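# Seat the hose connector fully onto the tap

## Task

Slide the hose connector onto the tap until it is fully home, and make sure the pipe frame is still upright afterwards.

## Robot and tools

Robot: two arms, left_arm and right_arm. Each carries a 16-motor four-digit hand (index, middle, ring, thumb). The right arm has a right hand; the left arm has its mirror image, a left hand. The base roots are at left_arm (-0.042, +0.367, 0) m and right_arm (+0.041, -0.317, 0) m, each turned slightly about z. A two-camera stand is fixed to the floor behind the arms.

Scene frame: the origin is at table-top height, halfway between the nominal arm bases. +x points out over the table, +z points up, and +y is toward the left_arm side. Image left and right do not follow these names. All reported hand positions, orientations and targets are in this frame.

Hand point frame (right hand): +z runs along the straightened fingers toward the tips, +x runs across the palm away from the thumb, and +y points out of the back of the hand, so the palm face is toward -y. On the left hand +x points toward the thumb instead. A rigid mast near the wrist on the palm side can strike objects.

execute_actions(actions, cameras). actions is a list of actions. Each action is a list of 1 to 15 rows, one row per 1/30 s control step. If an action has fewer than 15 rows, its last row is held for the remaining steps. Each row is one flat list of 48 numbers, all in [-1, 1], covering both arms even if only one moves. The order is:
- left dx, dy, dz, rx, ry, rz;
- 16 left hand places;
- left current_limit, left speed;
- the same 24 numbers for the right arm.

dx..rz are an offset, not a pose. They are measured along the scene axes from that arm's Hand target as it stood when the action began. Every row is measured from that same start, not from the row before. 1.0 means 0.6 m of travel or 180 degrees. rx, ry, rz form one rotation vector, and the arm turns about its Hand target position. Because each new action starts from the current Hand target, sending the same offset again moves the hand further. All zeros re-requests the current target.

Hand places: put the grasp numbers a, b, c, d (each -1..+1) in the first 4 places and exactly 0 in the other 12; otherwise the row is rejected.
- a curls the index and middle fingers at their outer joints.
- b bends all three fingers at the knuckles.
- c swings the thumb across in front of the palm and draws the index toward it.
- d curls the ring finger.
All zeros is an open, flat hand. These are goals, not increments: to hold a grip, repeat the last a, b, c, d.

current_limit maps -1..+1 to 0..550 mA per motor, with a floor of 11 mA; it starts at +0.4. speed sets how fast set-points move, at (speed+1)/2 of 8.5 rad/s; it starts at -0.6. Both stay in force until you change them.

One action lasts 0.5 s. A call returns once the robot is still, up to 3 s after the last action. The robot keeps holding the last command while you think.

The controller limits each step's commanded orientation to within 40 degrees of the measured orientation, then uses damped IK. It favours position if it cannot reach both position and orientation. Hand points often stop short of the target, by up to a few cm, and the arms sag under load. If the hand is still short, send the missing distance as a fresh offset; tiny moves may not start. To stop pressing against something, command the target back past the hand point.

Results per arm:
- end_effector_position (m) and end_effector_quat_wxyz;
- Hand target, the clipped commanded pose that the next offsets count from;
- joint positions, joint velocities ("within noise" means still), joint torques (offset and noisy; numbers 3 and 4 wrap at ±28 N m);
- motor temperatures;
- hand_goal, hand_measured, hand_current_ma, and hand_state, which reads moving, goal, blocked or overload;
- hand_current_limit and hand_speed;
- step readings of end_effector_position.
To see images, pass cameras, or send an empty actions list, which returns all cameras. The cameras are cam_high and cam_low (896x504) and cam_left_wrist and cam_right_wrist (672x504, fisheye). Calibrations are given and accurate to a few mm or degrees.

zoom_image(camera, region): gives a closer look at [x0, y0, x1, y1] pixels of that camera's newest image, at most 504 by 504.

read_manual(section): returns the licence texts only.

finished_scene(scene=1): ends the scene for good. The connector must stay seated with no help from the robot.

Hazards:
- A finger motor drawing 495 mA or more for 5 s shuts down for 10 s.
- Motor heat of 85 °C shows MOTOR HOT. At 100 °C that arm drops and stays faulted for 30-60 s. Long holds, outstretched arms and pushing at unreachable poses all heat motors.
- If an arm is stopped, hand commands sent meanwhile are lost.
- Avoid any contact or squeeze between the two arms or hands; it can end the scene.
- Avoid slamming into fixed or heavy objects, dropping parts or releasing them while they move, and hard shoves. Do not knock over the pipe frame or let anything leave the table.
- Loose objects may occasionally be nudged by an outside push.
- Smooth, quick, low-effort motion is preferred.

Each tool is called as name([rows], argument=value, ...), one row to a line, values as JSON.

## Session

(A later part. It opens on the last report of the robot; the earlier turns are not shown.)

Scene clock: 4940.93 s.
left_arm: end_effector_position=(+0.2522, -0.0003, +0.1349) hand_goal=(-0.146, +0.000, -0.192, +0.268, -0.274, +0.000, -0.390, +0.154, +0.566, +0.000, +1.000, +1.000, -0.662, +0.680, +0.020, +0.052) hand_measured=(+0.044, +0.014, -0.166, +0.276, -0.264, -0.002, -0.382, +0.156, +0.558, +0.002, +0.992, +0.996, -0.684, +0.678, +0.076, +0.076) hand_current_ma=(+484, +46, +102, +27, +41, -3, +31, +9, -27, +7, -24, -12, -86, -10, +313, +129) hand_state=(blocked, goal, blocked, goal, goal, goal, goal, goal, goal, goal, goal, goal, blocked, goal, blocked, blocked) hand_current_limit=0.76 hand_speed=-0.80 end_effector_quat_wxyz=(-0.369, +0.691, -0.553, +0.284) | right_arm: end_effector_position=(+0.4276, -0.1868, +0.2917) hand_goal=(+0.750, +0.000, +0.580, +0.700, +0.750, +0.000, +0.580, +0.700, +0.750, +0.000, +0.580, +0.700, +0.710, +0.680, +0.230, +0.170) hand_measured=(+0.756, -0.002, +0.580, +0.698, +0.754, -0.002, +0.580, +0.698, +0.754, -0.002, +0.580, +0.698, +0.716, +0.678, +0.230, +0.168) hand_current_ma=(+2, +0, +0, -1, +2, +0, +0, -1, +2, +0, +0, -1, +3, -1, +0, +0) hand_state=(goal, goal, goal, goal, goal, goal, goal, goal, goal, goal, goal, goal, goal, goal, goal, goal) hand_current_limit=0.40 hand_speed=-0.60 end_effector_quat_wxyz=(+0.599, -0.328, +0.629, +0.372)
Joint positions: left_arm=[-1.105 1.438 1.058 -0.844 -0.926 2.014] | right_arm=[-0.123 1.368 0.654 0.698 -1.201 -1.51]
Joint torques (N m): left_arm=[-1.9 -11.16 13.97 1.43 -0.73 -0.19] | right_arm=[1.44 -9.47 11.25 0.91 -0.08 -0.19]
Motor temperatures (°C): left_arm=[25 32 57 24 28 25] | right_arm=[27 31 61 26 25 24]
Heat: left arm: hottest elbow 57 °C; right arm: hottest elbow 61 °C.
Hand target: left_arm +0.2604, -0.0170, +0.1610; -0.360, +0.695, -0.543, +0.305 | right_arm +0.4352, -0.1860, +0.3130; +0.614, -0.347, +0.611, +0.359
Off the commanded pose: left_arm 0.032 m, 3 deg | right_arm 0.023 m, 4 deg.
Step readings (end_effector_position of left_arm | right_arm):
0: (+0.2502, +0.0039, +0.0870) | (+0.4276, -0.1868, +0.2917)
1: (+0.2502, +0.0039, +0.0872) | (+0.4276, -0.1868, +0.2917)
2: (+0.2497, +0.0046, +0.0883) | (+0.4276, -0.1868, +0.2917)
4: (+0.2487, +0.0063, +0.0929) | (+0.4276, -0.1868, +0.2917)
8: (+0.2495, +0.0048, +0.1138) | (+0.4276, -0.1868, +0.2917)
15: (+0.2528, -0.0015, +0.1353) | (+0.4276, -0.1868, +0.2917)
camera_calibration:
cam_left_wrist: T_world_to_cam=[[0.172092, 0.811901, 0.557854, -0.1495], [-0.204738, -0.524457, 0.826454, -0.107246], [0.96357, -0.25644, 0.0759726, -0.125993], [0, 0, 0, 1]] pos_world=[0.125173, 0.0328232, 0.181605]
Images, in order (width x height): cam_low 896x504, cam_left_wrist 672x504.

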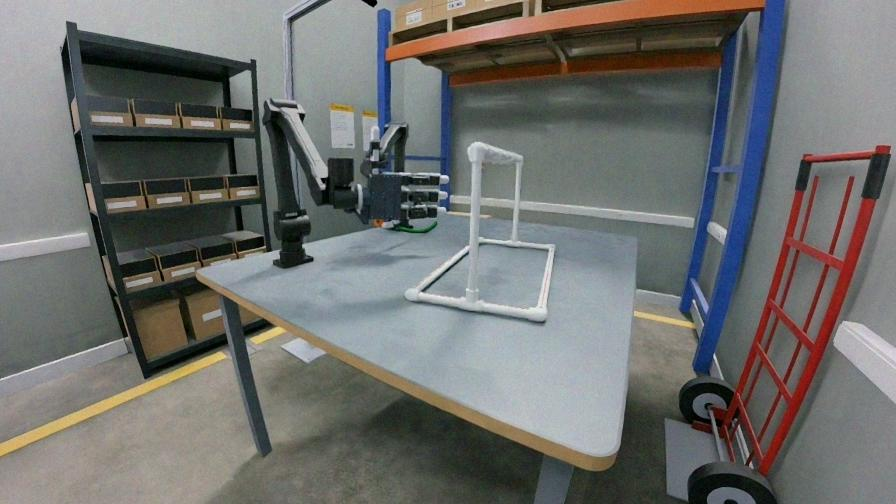

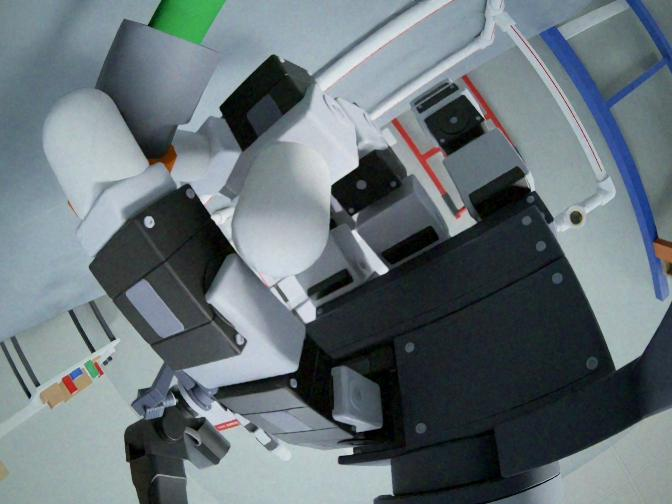

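execute_actions([
  [[0.01,0.02,0.1,0,0,0,0.55,0.45,0.84,-0.5,0,0,0,0,0,0,0,0,0,0,0,0,0.76,-0.8,0,0,0,0,0,0,0,0,0,0,0,0,0,0,0,0,0,0,0,0,0,0,0.4,-0.6]],
  [[0.015,0.03,0.1,0,0,0,0.55,0.45,0.84,-0.5,0,0,0,0,0,0,0,0,0,0,0,0,0.76,-0.8,0,0,0,0,0,0,0,0,0,0,0,0,0,0,0,0,0,0,0,0,0,0,0.4,-0.6]],
], cameras=["cam_high","cam_low","cam_left_wrist"])

Scene clock: 4948.83 s.
left_arm: end_effector_position=(+0.2665, +0.0221, +0.2534) hand_goal=(-0.146, +0.000, -0.192, +0.268, -0.274, +0.000, -0.390, +0.154, +0.566, +0.000, +1.000, +1.000, -0.662, +0.680, +0.020, +0.052) hand_measured=(+0.036, +0.018, -0.164, +0.278, -0.264, -0.002, -0.382, +0.156, +0.558, +0.002, +0.992, +0.996, -0.686, +0.676, +0.076, +0.076) hand_current_ma=(+484, +62, +115, +34, +40, -7, +29, +8, -31, +7, -24, -12, -94, -13, +310, +129) hand_state=(blocked, goal, blocked, goal, goal, goal, goal, goal, goal, goal, goal, goal, blocked, goal, blocked, blocked) hand_current_limit=0.76 hand_speed=-0.80 end_effector_quat_wxyz=(-0.368, +0.692, -0.552, +0.286) | right_arm: end_effector_position=(+0.4276, -0.1868, +0.2917) hand_goal=(+0.750, +0.000, +0.580, +0.700, +0.750, +0.000, +0.580, +0.700, +0.750, +0.000, +0.580, +0.700, +0.710, +0.680, +0.230, +0.170) hand_measured=(+0.756, -0.002, +0.580, +0.698, +0.754, -0.002, +0.580, +0.698, +0.754, -0.002, +0.580, +0.698, +0.716, +0.678, +0.230, +0.168) hand_current_ma=(+2, +0, +0, -1, +2, +0, +0, -1, +2, +0, +0, -1, +3, -1, +0, +0) hand_state=(goal, goal, goal, goal, goal, goal, goal, goal, goal, goal, goal, goal, goal, goal, goal, goal) hand_current_limit=0.40 hand_speed=-0.60 end_effector_quat_wxyz=(+0.599, -0.328, +0.629, +0.372)
Joint positions: left_arm=[-1.047 1.322 1.257 -1.087 -0.902 2.1] | right_arm=[-0.123 1.368 0.654 0.698 -1.201 -1.51]
Joint torques (N m): left_arm=[-1.14 -9.76 15.24 1.54 -0.62 -0.11] | right_arm=[1.14 -9.29 11.21 0.87 -0.06 -0.2]
Motor temperatures (°C): left_arm=[25 32 58 24 28 25] | right_arm=[27 31 61 26 25 24]
Heat: left arm: hottest elbow 58 °C; right arm: hottest elbow 61 °C.
Hand target: left_arm +0.2754, +0.0130, +0.2810; -0.360, +0.695, -0.543, +0.305 | right_arm +0.4352, -0.1860, +0.3130; +0.614, -0.347, +0.611, +0.359
Off the commanded pose: left_arm 0.031 m, 3 deg | right_arm 0.023 m, 4 deg.
joint sent to its limit (left arm) — joint 6 (wrist roll), upper limit. The joint targets still meet the commanded pose.
Step readings (end_effector_position of left_arm | right_arm):
0: (+0.2522, -0.0003, +0.1349) | (+0.4276, -0.1868, +0.2917)
1: (+0.2522, -0.0003, +0.1350) | (+0.4276, -0.1868, +0.2917)
2: (+0.2515, +0.0004, +0.1361) | (+0.4276, -0.1868, +0.2917)
4: (+0.2501, +0.0034, +0.1414) | (+0.4276, -0.1868, +0.2917)
8: (+0.2512, +0.0069, +0.1668) | (+0.4276, -0.1868, +0.2917)
15: (+0.2560, +0.0038, +0.1963) | (+0.4276, -0.1868, +0.2917)
16: (+0.2563, +0.0043, +0.1965) | (+0.4276, -0.1868, +0.2917)
17: (+0.2560, +0.0063, +0.1971) | (+0.4276, -0.1868, +0.2917)
19: (+0.2553, +0.0109, +0.2007) | (+0.4276, -0.1868, +0.2917)
23: (+0.2614, +0.0183, +0.2241) | (+0.4276, -0.1868, +0.2917)
30: (+0.2676, +0.0213, +0.2536) | (+0.4276, -0.1868, +0.2917)
camera_calibration:
cam_left_wrist: T_world_to_cam=[[0.171045, 0.815235, 0.553295, -0.234956], [-0.204432, -0.519984, 0.829352, -0.191414], [0.963821, -0.254967, 0.0777195, -0.143508], [0, 0, 0, 1]] pos_world=[0.139373, 0.0554229, 0.299902]
Images, in order (width x height): cam_high 896x504, cam_low 896x504, cam_left_wrist 672x504.

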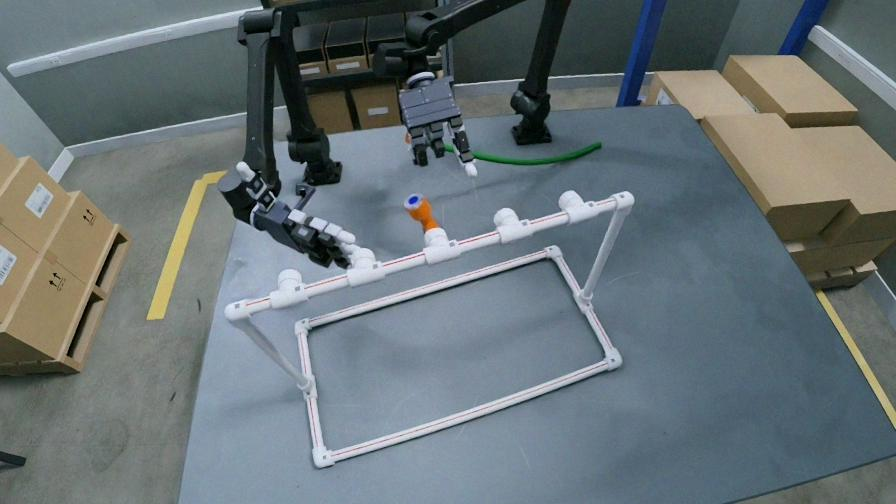

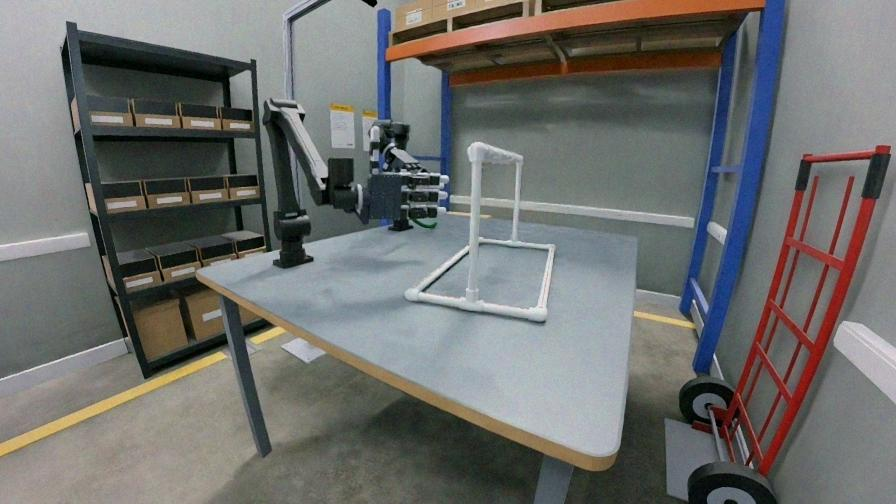

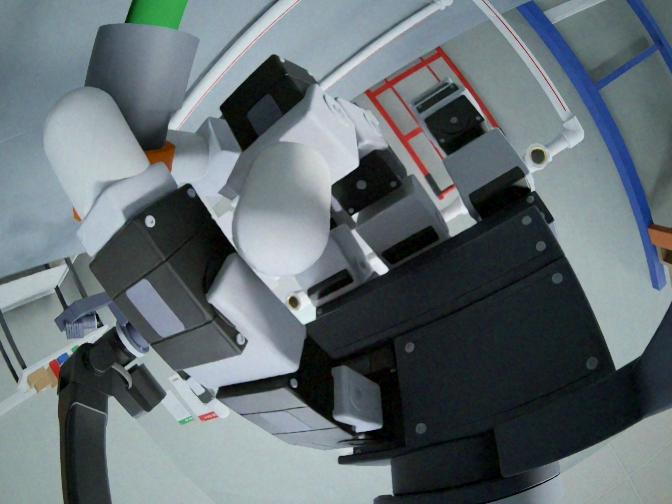

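execute_actions([
  [[0.03,0.02,0.1,0,0,0,0.55,0.45,0.84,-0.5,0,0,0,0,0,0,0,0,0,0,0,0,0.76,-0.8,0,0,0,0,0,0,0,0,0,0,0,0,0,0,0,0,0,0,0,0,0,0,0.4,-0.6]],
  [[0.03,0,0.05,-0.0516,-0.0557,0.0479,0.55,0.45,0.84,-0.5,0,0,0,0,0,0,0,0,0,0,0,0,0.76,-0.8,0,0,0,0,0,0,0,0,0,0,0,0,0,0,0,0,0,0,0,0,0,0,0.4,-0.6]],
], cameras=["cam_high","cam_left_wrist"])

Scene clock: 4966.43 s.
left_arm: end_effector_position=(+0.3069, +0.0273, +0.3557) hand_goal=(-0.146, +0.000, -0.192, +0.268, -0.274, +0.000, -0.390, +0.154, +0.566, +0.000, +1.000, +1.000, -0.662, +0.680, +0.020, +0.052) hand_measured=(+0.034, +0.020, -0.158, +0.280, -0.264, -0.004, -0.382, +0.156, +0.558, +0.002, +0.992, +0.996, -0.686, +0.676, +0.076, +0.076) hand_current_ma=(+484, +63, +134, +46, +40, -13, +27, +7, -34, +7, -24, -12, -100, -16, +310, +129) hand_state=(blocked, goal, blocked, goal, goal, goal, goal, goal, goal, goal, goal, goal, blocked, goal, blocked, blocked) hand_current_limit=0.76 hand_speed=-0.80 end_effector_quat_wxyz=(-0.380, +0.724, -0.451, +0.359) | right_arm: end_effector_position=(+0.4276, -0.1868, +0.2917) hand_goal=(+0.750, +0.000, +0.580, +0.700, +0.750, +0.000, +0.580, +0.700, +0.750, +0.000, +0.580, +0.700, +0.710, +0.680, +0.230, +0.170) hand_measured=(+0.756, -0.002, +0.580, +0.698, +0.754, -0.002, +0.580, +0.698, +0.754, -0.002, +0.580, +0.698, +0.716, +0.678, +0.230, +0.168) hand_current_ma=(+2, +0, +0, -1, +2, +0, +0, -1, +2, +0, +0, -1, +3, -1, +0, +0) hand_state=(goal, goal, goal, goal, goal, goal, goal, goal, goal, goal, goal, goal, goal, goal, goal, goal) hand_current_limit=0.40 hand_speed=-0.60 end_effector_quat_wxyz=(+0.599, -0.328, +0.629, +0.372)
Joint positions: left_arm=[-1.001 1.29 1.43 -1.136 -0.999 2.028] | right_arm=[-0.123 1.368 0.654 0.698 -1.201 -1.51]
Joint torques (N m): left_arm=[-1.44 -10.46 11.41 2.77 -0.9 -0.42] | right_arm=[0.85 -9.29 11.25 0.77 -0.03 -0.18]
Motor temperatures (°C): left_arm=[25 32 58 24 28 25] | right_arm=[27 31 61 26 25 24]
Heat: left arm: hottest elbow 58 °C; right arm: hottest elbow 61 °C.
Hand target: left_arm +0.3113, +0.0250, +0.3711; -0.371, +0.731, -0.429, +0.380 | right_arm +0.4352, -0.1860, +0.3130; +0.614, -0.347, +0.611, +0.359
Off the commanded pose: left_arm 0.016 m, 4 deg | right_arm 0.023 m, 4 deg.
Step readings (end_effector_position of left_arm | right_arm):
0: (+0.2665, +0.0221, +0.2534) | (+0.4276, -0.1868, +0.2917)
1: (+0.2664, +0.0223, +0.2536) | (+0.4276, -0.1868, +0.2917)
2: (+0.2662, +0.0237, +0.2556) | (+0.4276, -0.1868, +0.2917)
4: (+0.2667, +0.0283, +0.2637) | (+0.4276, -0.1868, +0.2917)
8: (+0.2767, +0.0310, +0.2953) | (+0.4276, -0.1868, +0.2917)
15: (+0.2847, +0.0320, +0.3205) | (+0.4276, -0.1868, +0.2917)
16: (+0.2846, +0.0324, +0.3202) | (+0.4276, -0.1868, +0.2917)
17: (+0.2863, +0.0334, +0.3212) | (+0.4276, -0.1868, +0.2917)
19: (+0.2936, +0.0334, +0.3263) | (+0.4276, -0.1868, +0.2917)
23: (+0.3032, +0.0292, +0.3411) | (+0.4276, -0.1868, +0.2917)
30: (+0.3063, +0.0282, +0.3551) | (+0.4276, -0.1868, +0.2917)
camera_calibration:
cam_left_wrist: T_world_to_cam=[[-0.0245597, 0.897676, 0.439971, -0.204641], [-0.288048, -0.427793, 0.85675, -0.251886], [0.957301, -0.105691, 0.26908, -0.259272], [0, 0, 0, 1]] pos_world=[0.170621, 0.0485434, 0.375604]
Images, in order (width x height): cam_high 896x504, cam_left_wrist 672x504.

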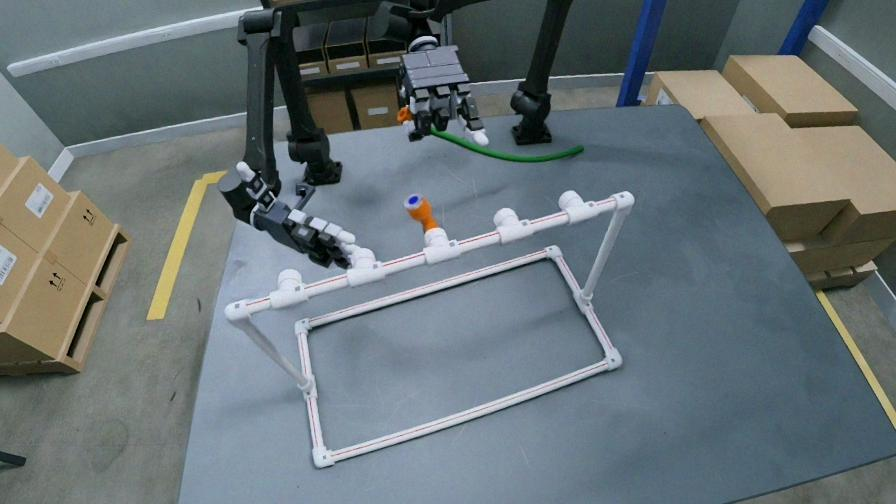

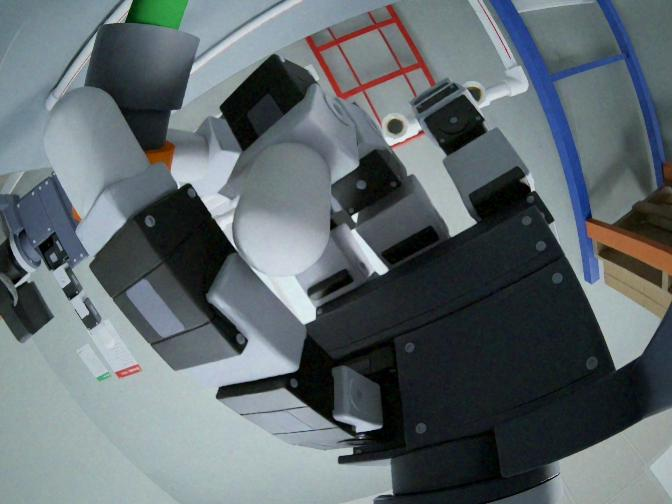

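execute_actions([
  [[0.025,0,0.02,-0.0516,-0.0557,0.0479,0.55,0.45,0.84,-0.5,0,0,0,0,0,0,0,0,0,0,0,0,0.76,-0.8,0,0,0,0,0,0,0,0,0,0,0,0,0,0,0,0,0,0,0,0,0,0,0.4,-0.6]],
  [[0.025,0,0.02,-0.0516,-0.0557,0.0479,0.55,0.45,0.84,-0.5,0,0,0,0,0,0,0,0,0,0,0,0,0.76,-0.8,0,0,0,0,0,0,0,0,0,0,0,0,0,0,0,0,0,0,0,0,0,0,0.4,-0.6]],
], cameras=["cam_high","cam_left_wrist"])

Scene clock: 4975.70 s.
left_arm: end_effector_position=(+0.3421, +0.0332, +0.3788) hand_goal=(-0.146, +0.000, -0.192, +0.268, -0.274, +0.000, -0.390, +0.154, +0.566, +0.000, +1.000, +1.000, -0.662, +0.680, +0.020, +0.052) hand_measured=(+0.034, +0.006, -0.154, +0.282, -0.264, -0.004, -0.382, +0.156, +0.556, +0.000, +0.992, +0.996, -0.686, +0.676, +0.076, +0.076) hand_current_ma=(+484, +20, +150, +54, +38, -13, +27, +7, -36, +2, -24, -12, -95, -15, +310, +129) hand_state=(blocked, goal, blocked, goal, goal, goal, goal, goal, goal, goal, goal, goal, blocked, goal, blocked, blocked) hand_current_limit=0.76 hand_speed=-0.80 end_effector_quat_wxyz=(-0.381, +0.757, -0.195, +0.493) | right_arm: end_effector_position=(+0.4276, -0.1868, +0.2917) hand_goal=(+0.750, +0.000, +0.580, +0.700, +0.750, +0.000, +0.580, +0.700, +0.750, +0.000, +0.580, +0.700, +0.710, +0.680, +0.230, +0.170) hand_measured=(+0.756, -0.002, +0.580, +0.698, +0.754, -0.002, +0.580, +0.698, +0.754, -0.002, +0.580, +0.698, +0.716, +0.678, +0.230, +0.168) hand_current_ma=(+2, +0, +0, -1, +2, +0, +0, -1, +2, +0, +0, -1, +3, -1, +0, +0) hand_state=(goal, goal, goal, goal, goal, goal, goal, goal, goal, goal, goal, goal, goal, goal, goal, goal) hand_current_limit=0.40 hand_speed=-0.60 end_effector_quat_wxyz=(+0.599, -0.328, +0.629, +0.372)
Joint positions: left_arm=[-1.026 1.256 1.303 -1.001 -1.294 1.546] | right_arm=[-0.123 1.368 0.654 0.698 -1.201 -1.51]
Joint torques (N m): left_arm=[-2.84 -8.88 13 1.92 -1.07 -0.61] | right_arm=[1.38 -8.94 11.25 0.81 -0.1 -0.17]
Motor temperatures (°C): left_arm=[25 32 58 24 28 25] | right_arm=[27 31 61 26 25 24]
Heat: left arm: hottest elbow 58 °C; right arm: hottest elbow 61 °C.
Hand target: left_arm +0.3414, +0.0251, +0.3952; -0.370, +0.759, -0.179, +0.505 | right_arm +0.4352, -0.1860, +0.3130; +0.614, -0.347, +0.611, +0.359
Off the commanded pose: left_arm 0.018 m, 3 deg | right_arm 0.023 m, 4 deg.
Step readings (end_effector_position of left_arm | right_arm):
0: (+0.3070, +0.0272, +0.3557) | (+0.4276, -0.1868, +0.2917)
1: (+0.3075, +0.0275, +0.3558) | (+0.4276, -0.1868, +0.2917)
2: (+0.3105, +0.0288, +0.3566) | (+0.4276, -0.1868, +0.2917)
4: (+0.3173, +0.0316, +0.3584) | (+0.4276, -0.1868, +0.2917)
8: (+0.3235, +0.0355, +0.3582) | (+0.4276, -0.1868, +0.2917)
15: (+0.3273, +0.0329, +0.3617) | (+0.4276, -0.1868, +0.2917)
16: (+0.3278, +0.0327, +0.3624) | (+0.4276, -0.1868, +0.2917)
17: (+0.3301, +0.0339, +0.3643) | (+0.4276, -0.1868, +0.2917)
19: (+0.3347, +0.0356, +0.3684) | (+0.4276, -0.1868, +0.2917)
23: (+0.3393, +0.0367, +0.3707) | (+0.4276, -0.1868, +0.2917)
30: (+0.3414, +0.0333, +0.3769) | (+0.4276, -0.1868, +0.2917)
camera_calibration:
cam_left_wrist: T_world_to_cam=[[-0.40104, 0.914761, 0.048781, 0.057128], [-0.501236, -0.263696, 0.824152, -0.179323], [0.766766, 0.306067, 0.564264, -0.358834], [0, 0, 0, 1]] pos_world=[0.208169, 0.0102821, 0.34748]
Images, in order (width x height): cam_high 896x504, cam_left_wrist 672x504.

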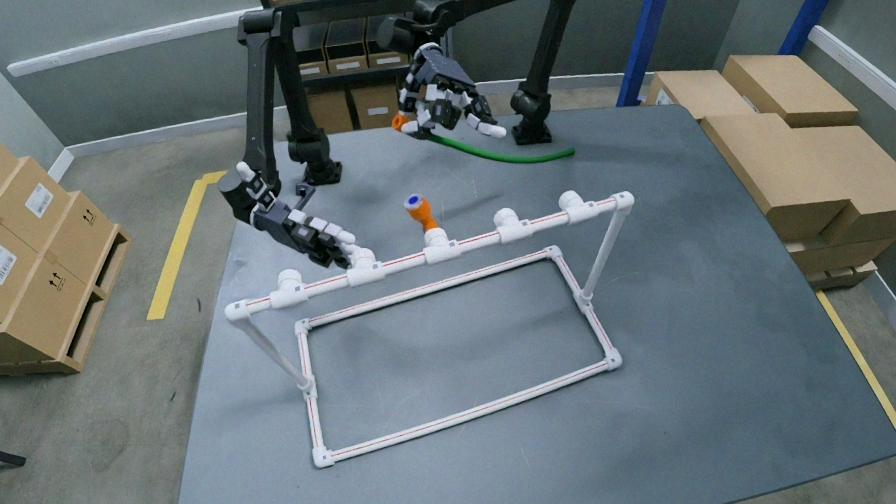

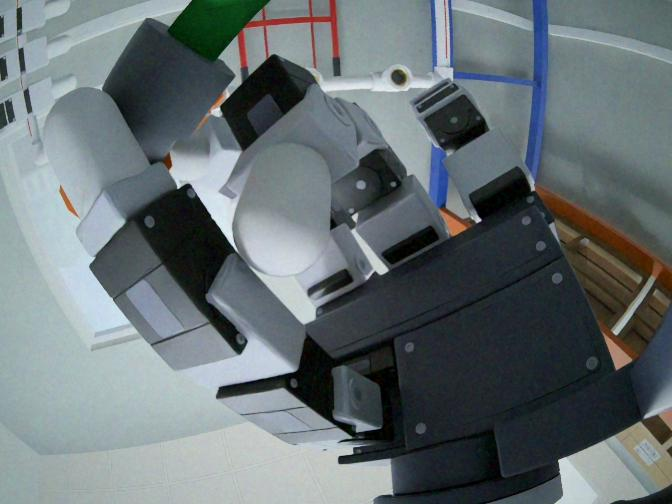

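execute_actions([
  [[0.025,0,0.01,-0.0516,-0.0557,0.0479,0.55,0.45,0.84,-0.5,0,0,0,0,0,0,0,0,0,0,0,0,0.76,-0.8,0,0,0,0,0,0,0,0,0,0,0,0,0,0,0,0,0,0,0,0,0,0,0.4,-0.6]],
  [[0.025,0,0.01,-0.0516,-0.0557,0.0479,0.55,0.45,0.84,-0.5,0,0,0,0,0,0,0,0,0,0,0,0,0.76,-0.8,0,0,0,0,0,0,0,0,0,0,0,0,0,0,0,0,0,0,0,0,0,0,0.4,-0.6]],
], cameras=["cam_high","cam_low","cam_left_wrist"])

Scene clock: 4984.57 s.
left_arm: end_effector_position=(+0.3708, +0.0304, +0.3944) hand_goal=(-0.146, +0.000, -0.192, +0.268, -0.274, +0.000, -0.390, +0.154, +0.566, +0.000, +1.000, +1.000, -0.662, +0.680, +0.020, +0.052) hand_measured=(+0.030, +0.004, -0.154, +0.282, -0.264, -0.006, -0.382, +0.156, +0.556, +0.000, +0.994, +0.996, -0.686, +0.676, +0.076, +0.076) hand_current_ma=(+484, +14, +150, +54, +37, -17, +27, +7, -37, -1, -17, -11, -99, -15, +310, +129) hand_state=(blocked, goal, blocked, goal, goal, goal, goal, goal, goal, goal, goal, goal, blocked, goal, blocked, blocked) hand_current_limit=0.76 hand_speed=-0.80 end_effector_quat_wxyz=(-0.333, +0.716, +0.031, +0.613) | right_arm: end_effector_position=(+0.4276, -0.1868, +0.2917) hand_goal=(+0.750, +0.000, +0.580, +0.700, +0.750, +0.000, +0.580, +0.700, +0.750, +0.000, +0.580, +0.700, +0.710, +0.680, +0.230, +0.170) hand_measured=(+0.756, -0.002, +0.580, +0.698, +0.754, -0.002, +0.580, +0.698, +0.754, -0.002, +0.580, +0.698, +0.716, +0.678, +0.230, +0.168) hand_current_ma=(+2, +0, +0, -1, +2, +0, +0, -1, +2, +0, +0, -1, +3, -1, +0, +0) hand_state=(goal, goal, goal, goal, goal, goal, goal, goal, goal, goal, goal, goal, goal, goal, goal, goal) hand_current_limit=0.40 hand_speed=-0.60 end_effector_quat_wxyz=(+0.599, -0.328, +0.629, +0.372)
Joint positions: left_arm=[-1.036 1.323 1.229 -0.91 -1.538 1.021] | right_arm=[-0.123 1.368 0.654 0.698 -1.201 -1.51]
Joint torques (N m): left_arm=[-2.32 -9.52 12.01 2.22 -1.2 -0.73] | right_arm=[1.49 -9.52 11.26 0.83 -0.05 -0.18]
Motor temperatures (°C): left_arm=[25 32 57 24 29 25] | right_arm=[27 32 61 26 25 24]
Heat: left arm: hottest elbow 57 °C; right arm: hottest elbow 61 °C.
Hand target: left_arm +0.3714, +0.0250, +0.4071; -0.339, +0.728, +0.086, +0.590 | right_arm +0.4352, -0.1860, +0.3130; +0.614, -0.347, +0.611, +0.359
Off the commanded pose: left_arm 0.014 m, 7 deg | right_arm 0.023 m, 4 deg.
Step readings (end_effector_position of left_arm | right_arm):
0: (+0.3421, +0.0332, +0.3789) | (+0.4276, -0.1868, +0.2917)
1: (+0.3424, +0.0335, +0.3794) | (+0.4276, -0.1868, +0.2917)
2: (+0.3436, +0.0351, +0.3815) | (+0.4276, -0.1868, +0.2917)
4: (+0.3473, +0.0382, +0.3872) | (+0.4276, -0.1868, +0.2917)
8: (+0.3517, +0.0395, +0.3898) | (+0.4276, -0.1868, +0.2917)
15: (+0.3561, +0.0344, +0.3860) | (+0.4276, -0.1868, +0.2917)
16: (+0.3563, +0.0344, +0.3853) | (+0.4276, -0.1868, +0.2917)
17: (+0.3577, +0.0354, +0.3865) | (+0.4276, -0.1868, +0.2917)
19: (+0.3613, +0.0373, +0.3914) | (+0.4276, -0.1868, +0.2917)
23: (+0.3658, +0.0363, +0.3944) | (+0.4276, -0.1868, +0.2917)
30: (+0.3701, +0.0312, +0.3919) | (+0.4276, -0.1868, +0.2917)
camera_calibration:
cam_left_wrist: T_world_to_cam=[[-0.497428, 0.77063, -0.398365, 0.287061], [-0.746963, -0.146961, 0.64842, -0.0215325], [0.441148, 0.620106, 0.648735, -0.310916], [0, 0, 0, 1]] pos_world=[0.263868, -0.0315814, 0.330019]
Images, in order (width x height): cam_high 896x504, cam_low 896x504, cam_left_wrist 672x504.

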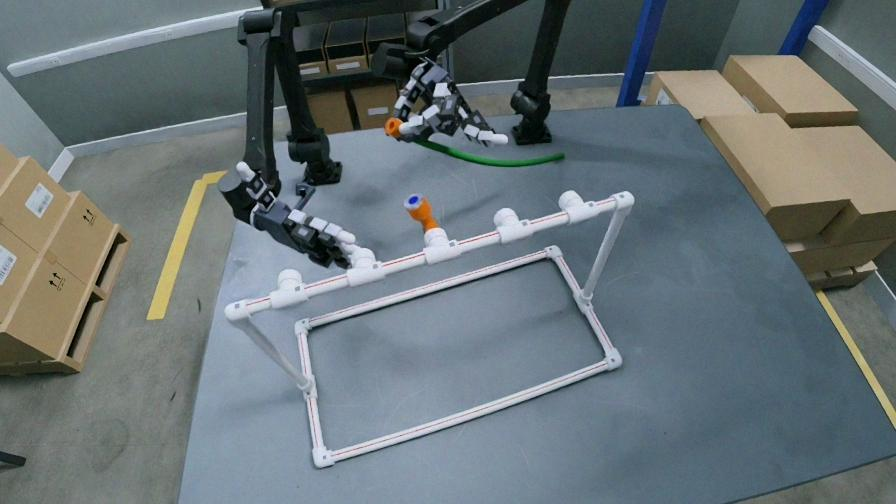

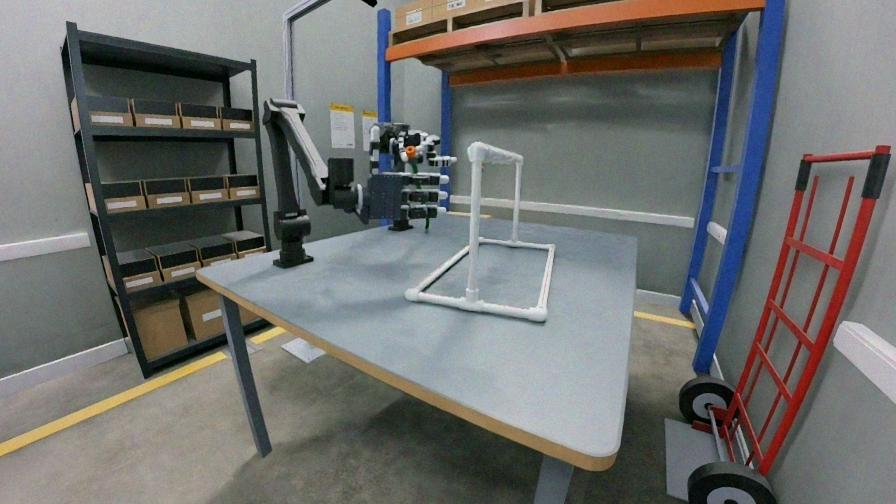

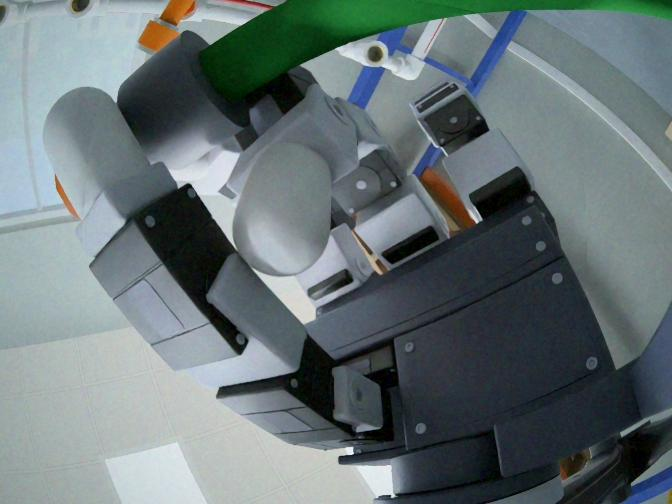

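execute_actions([
  [[0,0,0,-0.06,-0.036,0.002,0.55,0.45,0.84,-0.5,0,0,0,0,0,0,0,0,0,0,0,0,0.76,-0.8,-0.0237,0.104,0.003,0,0,0.0574,0.15,0,0,0.15,0,0,0,0,0,0,0,0,0,0,0,0,0.4,-0.6]],
  [[0,0,0,0,0,0,0.55,0.45,0.84,-0.5,0,0,0,0,0,0,0,0,0,0,0,0,0.76,-0.8,-0.0237,0.104,0.003,0,0,0.0574,0.3,0,0,0.3,0,0,0,0,0,0,0,0,0,0,0,0,0.4,-0.6]],
], cameras=["cam_high","cam_low","cam_left_wrist"])

Scene clock: 5226.13 s.
left_arm: end_effector_position=(+0.3694, +0.0324, +0.3871) hand_goal=(-0.146, +0.000, -0.192, +0.268, -0.274, +0.000, -0.390, +0.154, +0.566, +0.000, +1.000, +1.000, -0.662, +0.680, +0.020, +0.052) hand_measured=(+0.020, +0.004, -0.154, +0.282, -0.258, -0.006, -0.382, +0.154, +0.558, +0.000, +0.996, +0.996, -0.688, +0.676, +0.076, +0.076) hand_current_ma=(+484, +12, +150, +54, +61, -15, +26, -2, -33, -2, -14, -11, -106, -15, +310, +129) hand_state=(blocked, goal, blocked, goal, goal, goal, goal, goal, goal, goal, goal, goal, blocked, goal, blocked, blocked) hand_current_limit=0.76 hand_speed=-0.80 end_effector_quat_wxyz=(-0.260, +0.714, +0.107, +0.641) | right_arm: end_effector_position=(+0.3914, -0.0614, +0.3057) hand_goal=(+0.810, +0.000, +0.280, +0.416, +0.736, +0.000, +0.100, +0.266, +0.646, +0.000, +0.100, +0.340, +0.740, +0.680, +0.230, +0.126) hand_measured=(+0.810, -0.002, +0.282, +0.418, +0.738, -0.002, +0.104, +0.270, +0.648, -0.002, +0.102, +0.342, +0.740, +0.678, +0.230, +0.128) hand_current_ma=(+0, +0, +1, +1, +1, +0, +1, +1, +1, +0, +1, +1, +0, -1, +0, +1) hand_state=(goal, goal, goal, goal, goal, goal, goal, goal, goal, goal, goal, goal, goal, goal, goal, goal) hand_current_limit=0.40 hand_speed=-0.60 end_effector_quat_wxyz=(+0.529, -0.446, +0.546, +0.472)
Joint positions: left_arm=[-1.036 1.324 1.173 -0.898 -1.521 0.757] | right_arm=[0.216 1.438 0.767 0.689 -1.239 -1.51]
Joint torques (N m): left_arm=[-2.14 -9.23 13.83 1.77 -0.96 -0.7] | right_arm=[0.38 -8.7 11.36 0.84 0.07 -0.1]
Motor temperatures (°C): left_arm=[25 32 55 24 33 26] | right_arm=[27 32 60 26 25 24]
Heat: left arm: hottest elbow 55 °C; right arm: hottest elbow 60 °C.
Hand target: left_arm +0.3714, +0.0250, +0.4071; -0.266, +0.722, +0.162, +0.618 | right_arm +0.4067, -0.0612, +0.3167; +0.540, -0.451, +0.539, +0.463
Off the commanded pose: left_arm 0.021 m, 7 deg | right_arm 0.019 m, 2 deg.
Step readings (end_effector_position of left_arm | right_arm):
0: (+0.3708, +0.0304, +0.3944) | (+0.4276, -0.1868, +0.2917)
1: (+0.3708, +0.0304, +0.3945) | (+0.4274, -0.1867, +0.2917)
2: (+0.3710, +0.0301, +0.3945) | (+0.4256, -0.1833, +0.2922)
4: (+0.3716, +0.0291, +0.3939) | (+0.4217, -0.1737, +0.2943)
8: (+0.3714, +0.0287, +0.3862) | (+0.4087, -0.1382, +0.3009)
15: (+0.3713, +0.0291, +0.3878) | (+0.4041, -0.1215, +0.3046)
16: (+0.3713, +0.0291, +0.3884) | (+0.4048, -0.1216, +0.3044)
17: (+0.3714, +0.0291, +0.3889) | (+0.4045, -0.1194, +0.3044)
19: (+0.3713, +0.0292, +0.3895) | (+0.4043, -0.1116, +0.3048)
23: (+0.3709, +0.0299, +0.3892) | (+0.3961, -0.0786, +0.3051)
30: (+0.3699, +0.0314, +0.3879) | (+0.3898, -0.0611, +0.3040)
camera_calibration:
cam_left_wrist: T_world_to_cam=[[-0.449262, 0.673793, -0.586657, 0.340091], [-0.808227, -0.0267072, 0.588265, 0.0243549], [0.380701, 0.738437, 0.556576, -0.252633], [0, 0, 0, 1]] pos_world=[0.268652, -0.0419469, 0.325799]
Images, in order (width x height): cam_high 896x504, cam_low 896x504, cam_left_wrist 672x504.

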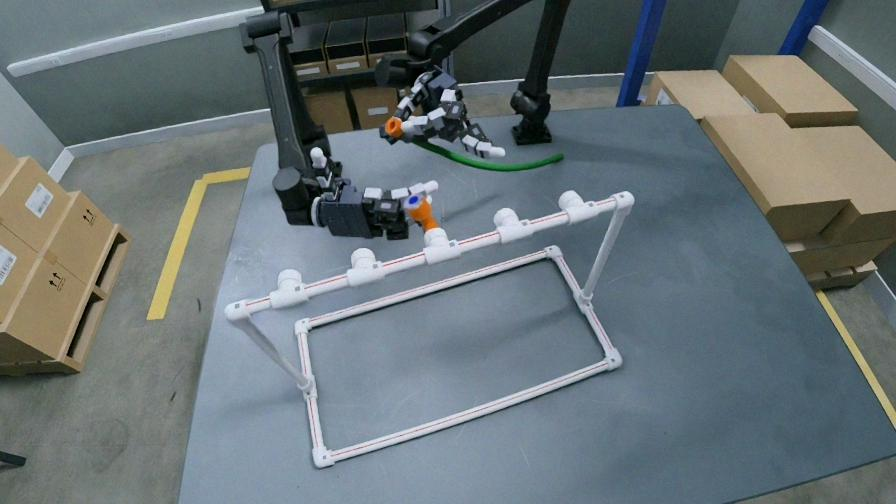

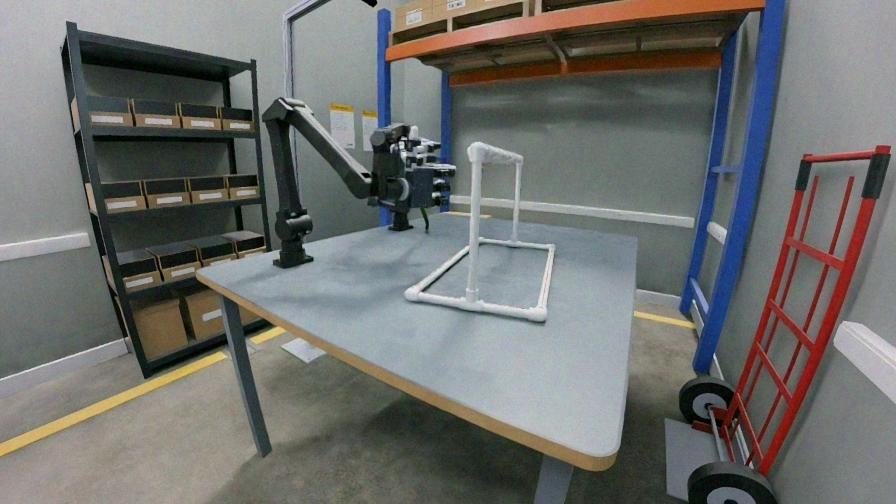

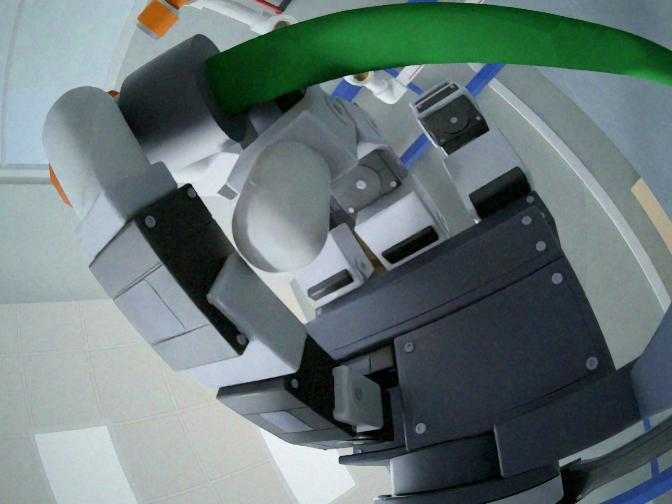

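execute_actions([
  [[0,0,0.09,0,0,0,0.55,0.45,0.84,-0.5,0,0,0,0,0,0,0,0,0,0,0,0,0.76,-0.8,0,0,0.085,0,0,0,0.4,0,0,0.4,0,0,0,0,0,0,0,0,0,0,0,0,0.4,-0.6]],
  [[0,0,0.09,0,0,0,0.55,0.45,0.84,-0.5,0,0,0,0,0,0,0,0,0,0,0,0,0.76,-0.8,0,0,0.085,0,0,0,0.4,0,0,0.4,0,0,0,0,0,0,0,0,0,0,0,0,0.4,-0.6]],
], cameras=["cam_high","cam_low","cam_left_wrist","cam_right_wrist"])

Scene clock: 5310.67 s.
left_arm: end_effector_position=(+0.3703, +0.0303, +0.4806) hand_goal=(-0.146, +0.000, -0.192, +0.268, -0.274, +0.000, -0.390, +0.154, +0.566, +0.000, +1.000, +1.000, -0.662, +0.680, +0.020, +0.052) hand_measured=(+0.018, +0.004, -0.154, +0.282, -0.258, -0.006, -0.384, +0.154, +0.558, -0.002, +0.996, +0.996, -0.690, +0.676, +0.076, +0.076) hand_current_ma=(+484, +11, +150, +54, +61, -16, +24, -2, -33, -3, -14, -11, -110, -15, +310, +129) hand_state=(blocked, goal, blocked, goal, goal, goal, goal, goal, goal, goal, goal, goal, blocked, goal, blocked, blocked) hand_current_limit=0.76 hand_speed=-0.80 end_effector_quat_wxyz=(-0.267, +0.717, +0.098, +0.636) | right_arm: end_effector_position=(+0.3977, -0.0604, +0.3997) hand_goal=(+0.830, +0.000, +0.180, +0.320, +0.730, +0.000, -0.060, +0.120, +0.610, +0.000, -0.060, +0.220, +0.750, +0.680, +0.230, +0.110) hand_measured=(+0.828, -0.002, +0.182, +0.322, +0.734, -0.002, -0.056, +0.124, +0.614, -0.002, -0.058, +0.222, +0.750, +0.678, +0.230, +0.112) hand_current_ma=(+0, +0, +1, +1, +1, +0, +1, +1, +1, +0, +1, +1, +0, -1, +0, +1) hand_state=(goal, goal, goal, goal, goal, goal, goal, goal, goal, goal, goal, goal, goal, goal, goal, goal) hand_current_limit=0.40 hand_speed=-0.60 end_effector_quat_wxyz=(+0.524, -0.442, +0.551, +0.476)
Joint positions: left_arm=[-1.036 1.328 1.432 -1.182 -1.516 0.755] | right_arm=[0.216 1.31 0.927 0.389 -1.238 -1.503]
Joint torques (N m): left_arm=[-2.14 -9.47 16.14 1.76 -1.12 -0.72] | right_arm=[0.26 -8.76 12.81 0.59 0.07 -0.13]
Motor temperatures (°C): left_arm=[25 31 61 24 32 26] | right_arm=[26 31 61 26 25 24]
Heat: left arm: hottest elbow 61 °C; right arm: hottest elbow 61 °C.
Hand target: left_arm +0.3714, +0.0250, +0.5152; -0.266, +0.722, +0.162, +0.618 | right_arm +0.4067, -0.0612, +0.4185; +0.540, -0.451, +0.539, +0.463
Off the commanded pose: left_arm 0.035 m, 8 deg | right_arm 0.021 m, 3 deg.
Step readings (end_effector_position of left_arm | right_arm):
0: (+0.3694, +0.0324, +0.3871) | (+0.3914, -0.0614, +0.3057)
1: (+0.3693, +0.0324, +0.3869) | (+0.3915, -0.0614, +0.3058)
2: (+0.3693, +0.0325, +0.3873) | (+0.3922, -0.0613, +0.3062)
4: (+0.3692, +0.0324, +0.3896) | (+0.3947, -0.0609, +0.3103)
8: (+0.3701, +0.0308, +0.4047) | (+0.3962, -0.0606, +0.3281)
15: (+0.3706, +0.0301, +0.4219) | (+0.3957, -0.0607, +0.3507)
16: (+0.3704, +0.0303, +0.4227) | (+0.3962, -0.0606, +0.3512)
17: (+0.3703, +0.0304, +0.4244) | (+0.3968, -0.0605, +0.3516)
19: (+0.3703, +0.0303, +0.4308) | (+0.3985, -0.0603, +0.3557)
23: (+0.3712, +0.0288, +0.4578) | (+0.3989, -0.0602, +0.3748)
30: (+0.3706, +0.0297, +0.4814) | (+0.3971, -0.0605, +0.4004)
camera_calibration:
cam_left_wrist: T_world_to_cam=[[-0.457692, 0.685988, -0.56563, 0.389441], [-0.797839, -0.0361155, 0.601788, -0.0398797], [0.392392, 0.726716, 0.563838, -0.310937], [0, 0, 0, 1]] pos_world=[0.268435, -0.0426293, 0.419597]
cam_right_wrist: T_world_to_cam=[[-0.608966, 0.0316759, 0.792563, -0.0464003], [0.463997, -0.796181, 0.388333, -0.43321], [0.643325, 0.604228, 0.47015, -0.277016], [0, 0, 0, 1]] pos_world=[0.350964, -0.176063, 0.335244]

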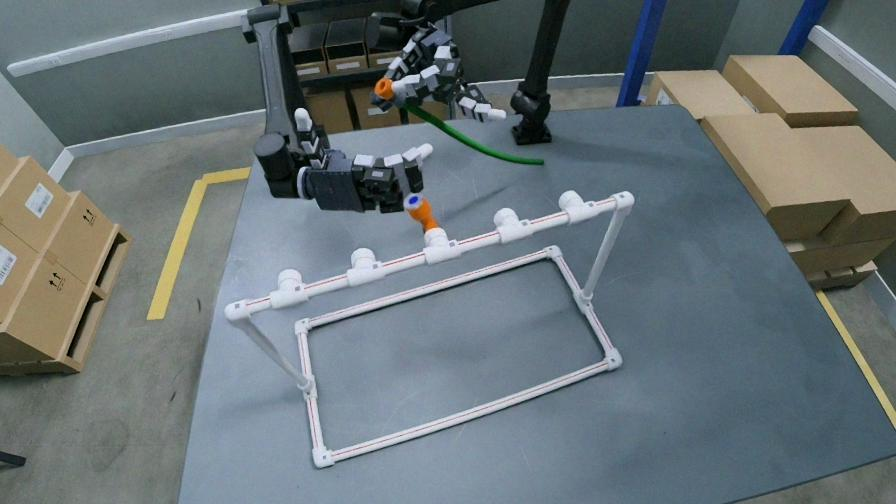

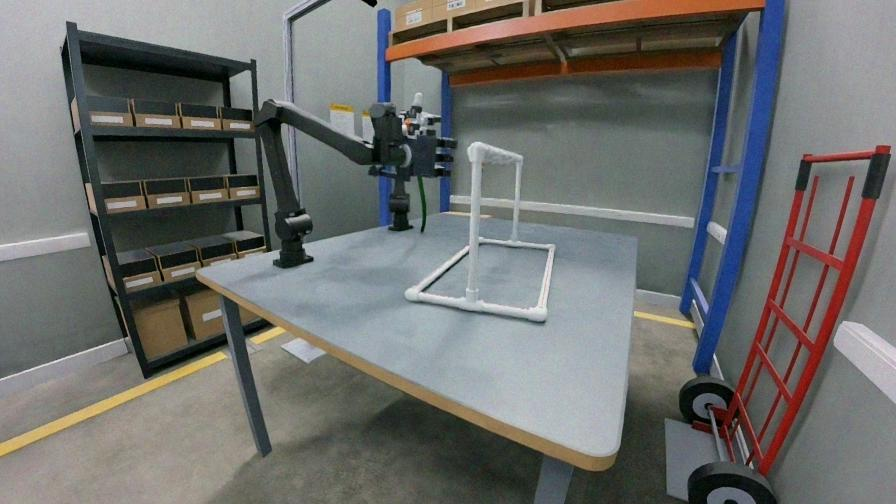

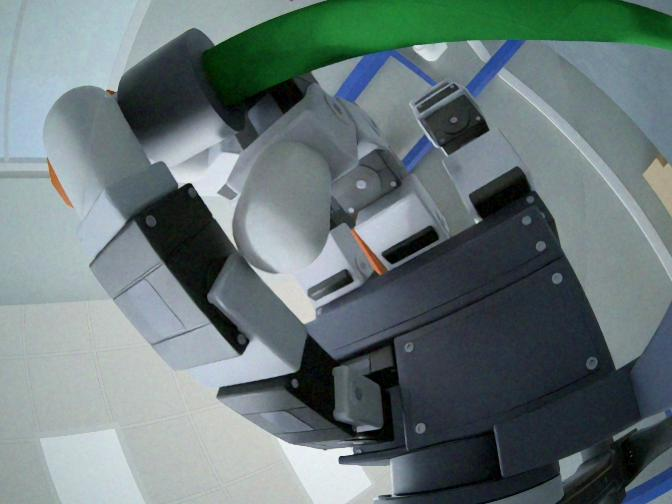

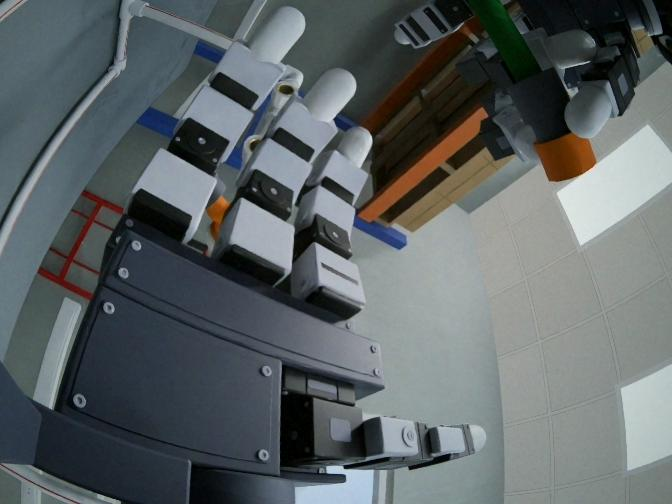

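execute_actions([
  [[0,0,0.09,0,0,0,0.55,0.45,0.84,-0.5,0,0,0,0,0,0,0,0,0,0,0,0,0.76,-0.8,0,0,0.085,0,0,0,0.4,0,0,0.4,0,0,0,0,0,0,0,0,0,0,0,0,0.4,-0.6]],
  [[0,0,0.08,0,0,0,0.55,0.45,0.84,-0.5,0,0,0,0,0,0,0,0,0,0,0,0,0.76,-0.8,0,0,0.085,0,0,0,0.4,0,0,0.4,0,0,0,0,0,0,0,0,0,0,0,0,0.4,-0.6]],
], cameras=["cam_high","cam_low","cam_left_wrist","cam_right_wrist"])

Scene clock: 5323.30 s.
left_arm: end_effector_position=(+0.3747, +0.0233, +0.5852) hand_goal=(-0.146, +0.000, -0.192, +0.268, -0.274, +0.000, -0.390, +0.154, +0.566, +0.000, +1.000, +1.000, -0.662, +0.680, +0.020, +0.052) hand_measured=(+0.018, +0.004, -0.154, +0.282, -0.258, -0.006, -0.384, +0.154, +0.558, -0.002, +0.996, +0.996, -0.690, +0.676, +0.076, +0.076) hand_current_ma=(+484, +13, +150, +54, +61, -18, +22, -2, -27, -4, -13, -10, -112, -15, +310, +129) hand_state=(blocked, goal, blocked, goal, goal, goal, goal, goal, goal, goal, goal, goal, blocked, goal, blocked, blocked) hand_current_limit=0.76 hand_speed=-0.80 end_effector_quat_wxyz=(-0.264, +0.716, +0.100, +0.638) | right_arm: end_effector_position=(+0.4033, -0.0594, +0.4964) hand_goal=(+0.830, +0.000, +0.180, +0.320, +0.730, +0.000, -0.060, +0.120, +0.610, +0.000, -0.060, +0.220, +0.750, +0.680, +0.230, +0.110) hand_measured=(+0.830, -0.002, +0.182, +0.322, +0.734, -0.002, -0.056, +0.124, +0.614, -0.002, -0.058, +0.222, +0.750, +0.678, +0.230, +0.112) hand_current_ma=(+0, +0, +1, +1, +1, +0, +1, +1, +1, +0, +1, +1, +0, -1, +0, +1) hand_state=(goal, goal, goal, goal, goal, goal, goal, goal, goal, goal, goal, goal, goal, goal, goal, goal) hand_current_limit=0.40 hand_speed=-0.60 end_effector_quat_wxyz=(+0.521, -0.440, +0.554, +0.477)
Joint positions: left_arm=[-1.036 1.407 1.785 -1.415 -1.517 0.788] | right_arm=[0.216 1.258 1.144 0.111 -1.237 -1.503]
Joint torques (N m): left_arm=[-2.08 -10.46 15.15 1.76 -1.18 -0.65] | right_arm=[0.44 -8.64 13.93 0.64 0.04 -0.16]
Motor temperatures (°C): left_arm=[25 32 61 24 32 26] | right_arm=[26 32 59 26 25 24]
Heat: left arm: hottest elbow 61 °C; right arm: hottest elbow 59 °C.
Hand target: left_arm +0.3714, +0.0250, +0.6172; -0.266, +0.722, +0.162, +0.618 | right_arm +0.4067, -0.0612, +0.5206; +0.540, -0.451, +0.539, +0.463
Off the commanded pose: left_arm 0.032 m, 7 deg | right_arm 0.025 m, 3 deg.
Step readings (end_effector_position of left_arm | right_arm):
0: (+0.3703, +0.0303, +0.4806) | (+0.3977, -0.0604, +0.3997)
1: (+0.3703, +0.0303, +0.4811) | (+0.3977, -0.0604, +0.3998)
2: (+0.3702, +0.0305, +0.4827) | (+0.3984, -0.0603, +0.4008)
4: (+0.3707, +0.0297, +0.4900) | (+0.4007, -0.0598, +0.4055)
8: (+0.3705, +0.0299, +0.5191) | (+0.4027, -0.0595, +0.4244)
15: (+0.3687, +0.0328, +0.5464) | (+0.3998, -0.0600, +0.4479)
16: (+0.3689, +0.0324, +0.5465) | (+0.4001, -0.0599, +0.4488)
17: (+0.3693, +0.0318, +0.5473) | (+0.4007, -0.0598, +0.4500)
19: (+0.3714, +0.0284, +0.5516) | (+0.4026, -0.0595, +0.4554)
23: (+0.3735, +0.0249, +0.5693) | (+0.4050, -0.0591, +0.4753)
30: (+0.3708, +0.0295, +0.5917) | (+0.4029, -0.0595, +0.4967)
camera_calibration:
cam_left_wrist: T_world_to_cam=[[-0.453566, 0.682939, -0.572601, 0.458041], [-0.80162, -0.0318528, 0.596985, -0.0955945], [0.389466, 0.72978, 0.561905, -0.364392], [0, 0, 0, 1]] pos_world=[0.27304, -0.0499334, 0.524097]
cam_right_wrist: T_world_to_cam=[[-0.601721, 0.0333951, 0.798008, -0.125158], [0.466905, -0.795922, 0.385367, -0.472308], [0.648022, 0.604477, 0.46333, -0.325203], [0, 0, 0, 1]] pos_world=[0.355952, -0.175163, 0.432565]

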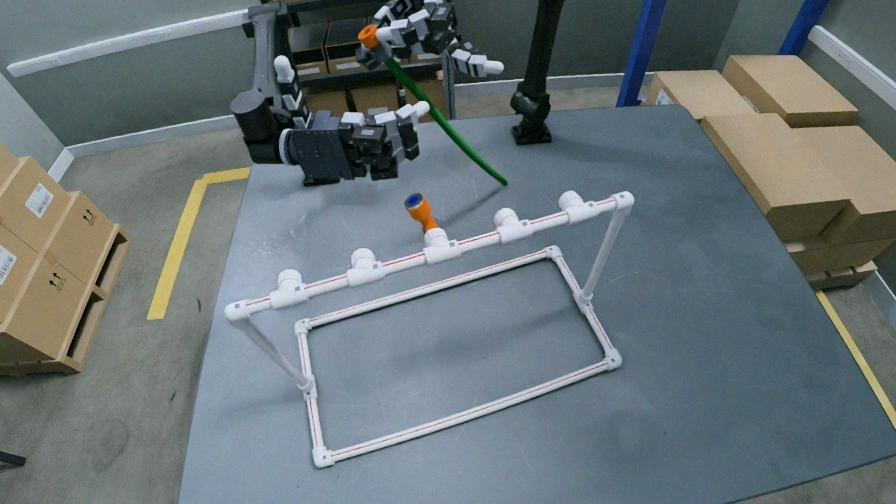

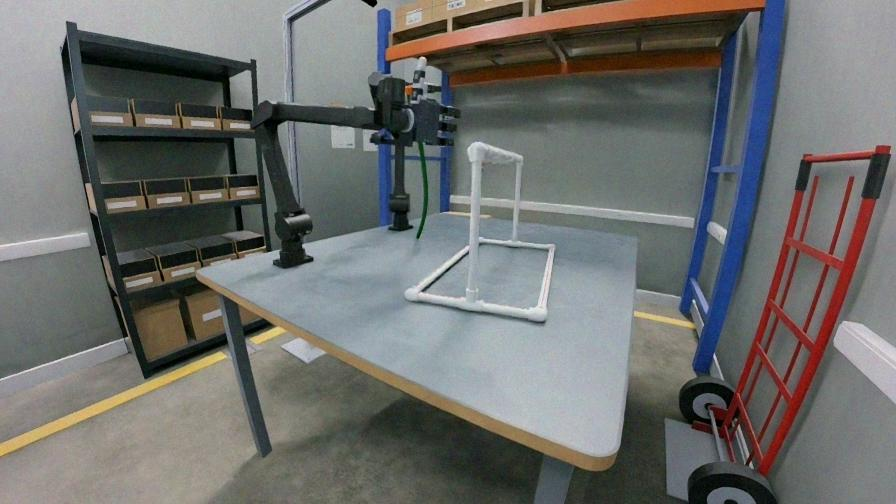

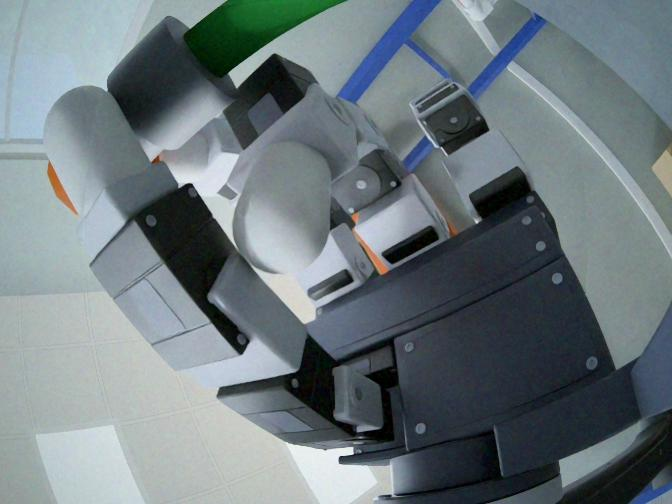

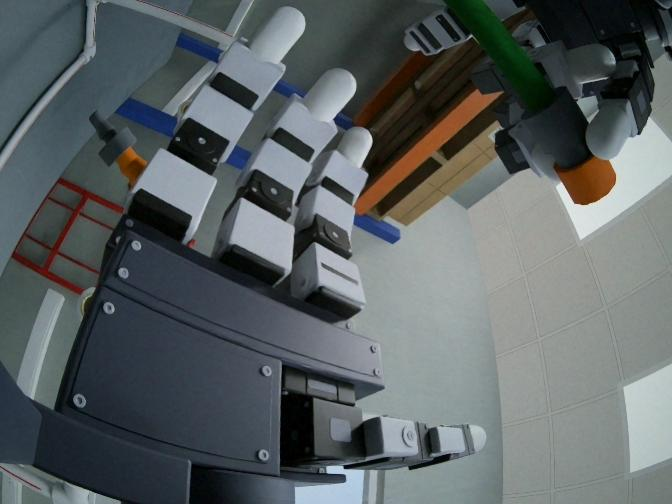

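zoom_image(camera="cam_right_wrist", region=[430, 0, 672, 220])

Scaled by 2.083 from the camera's 672x504 image, which has a finer 960x720 frame.

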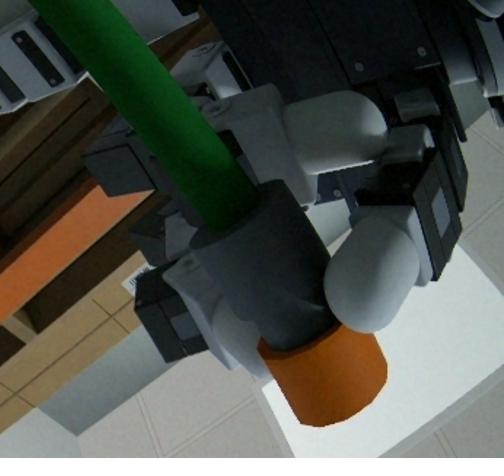

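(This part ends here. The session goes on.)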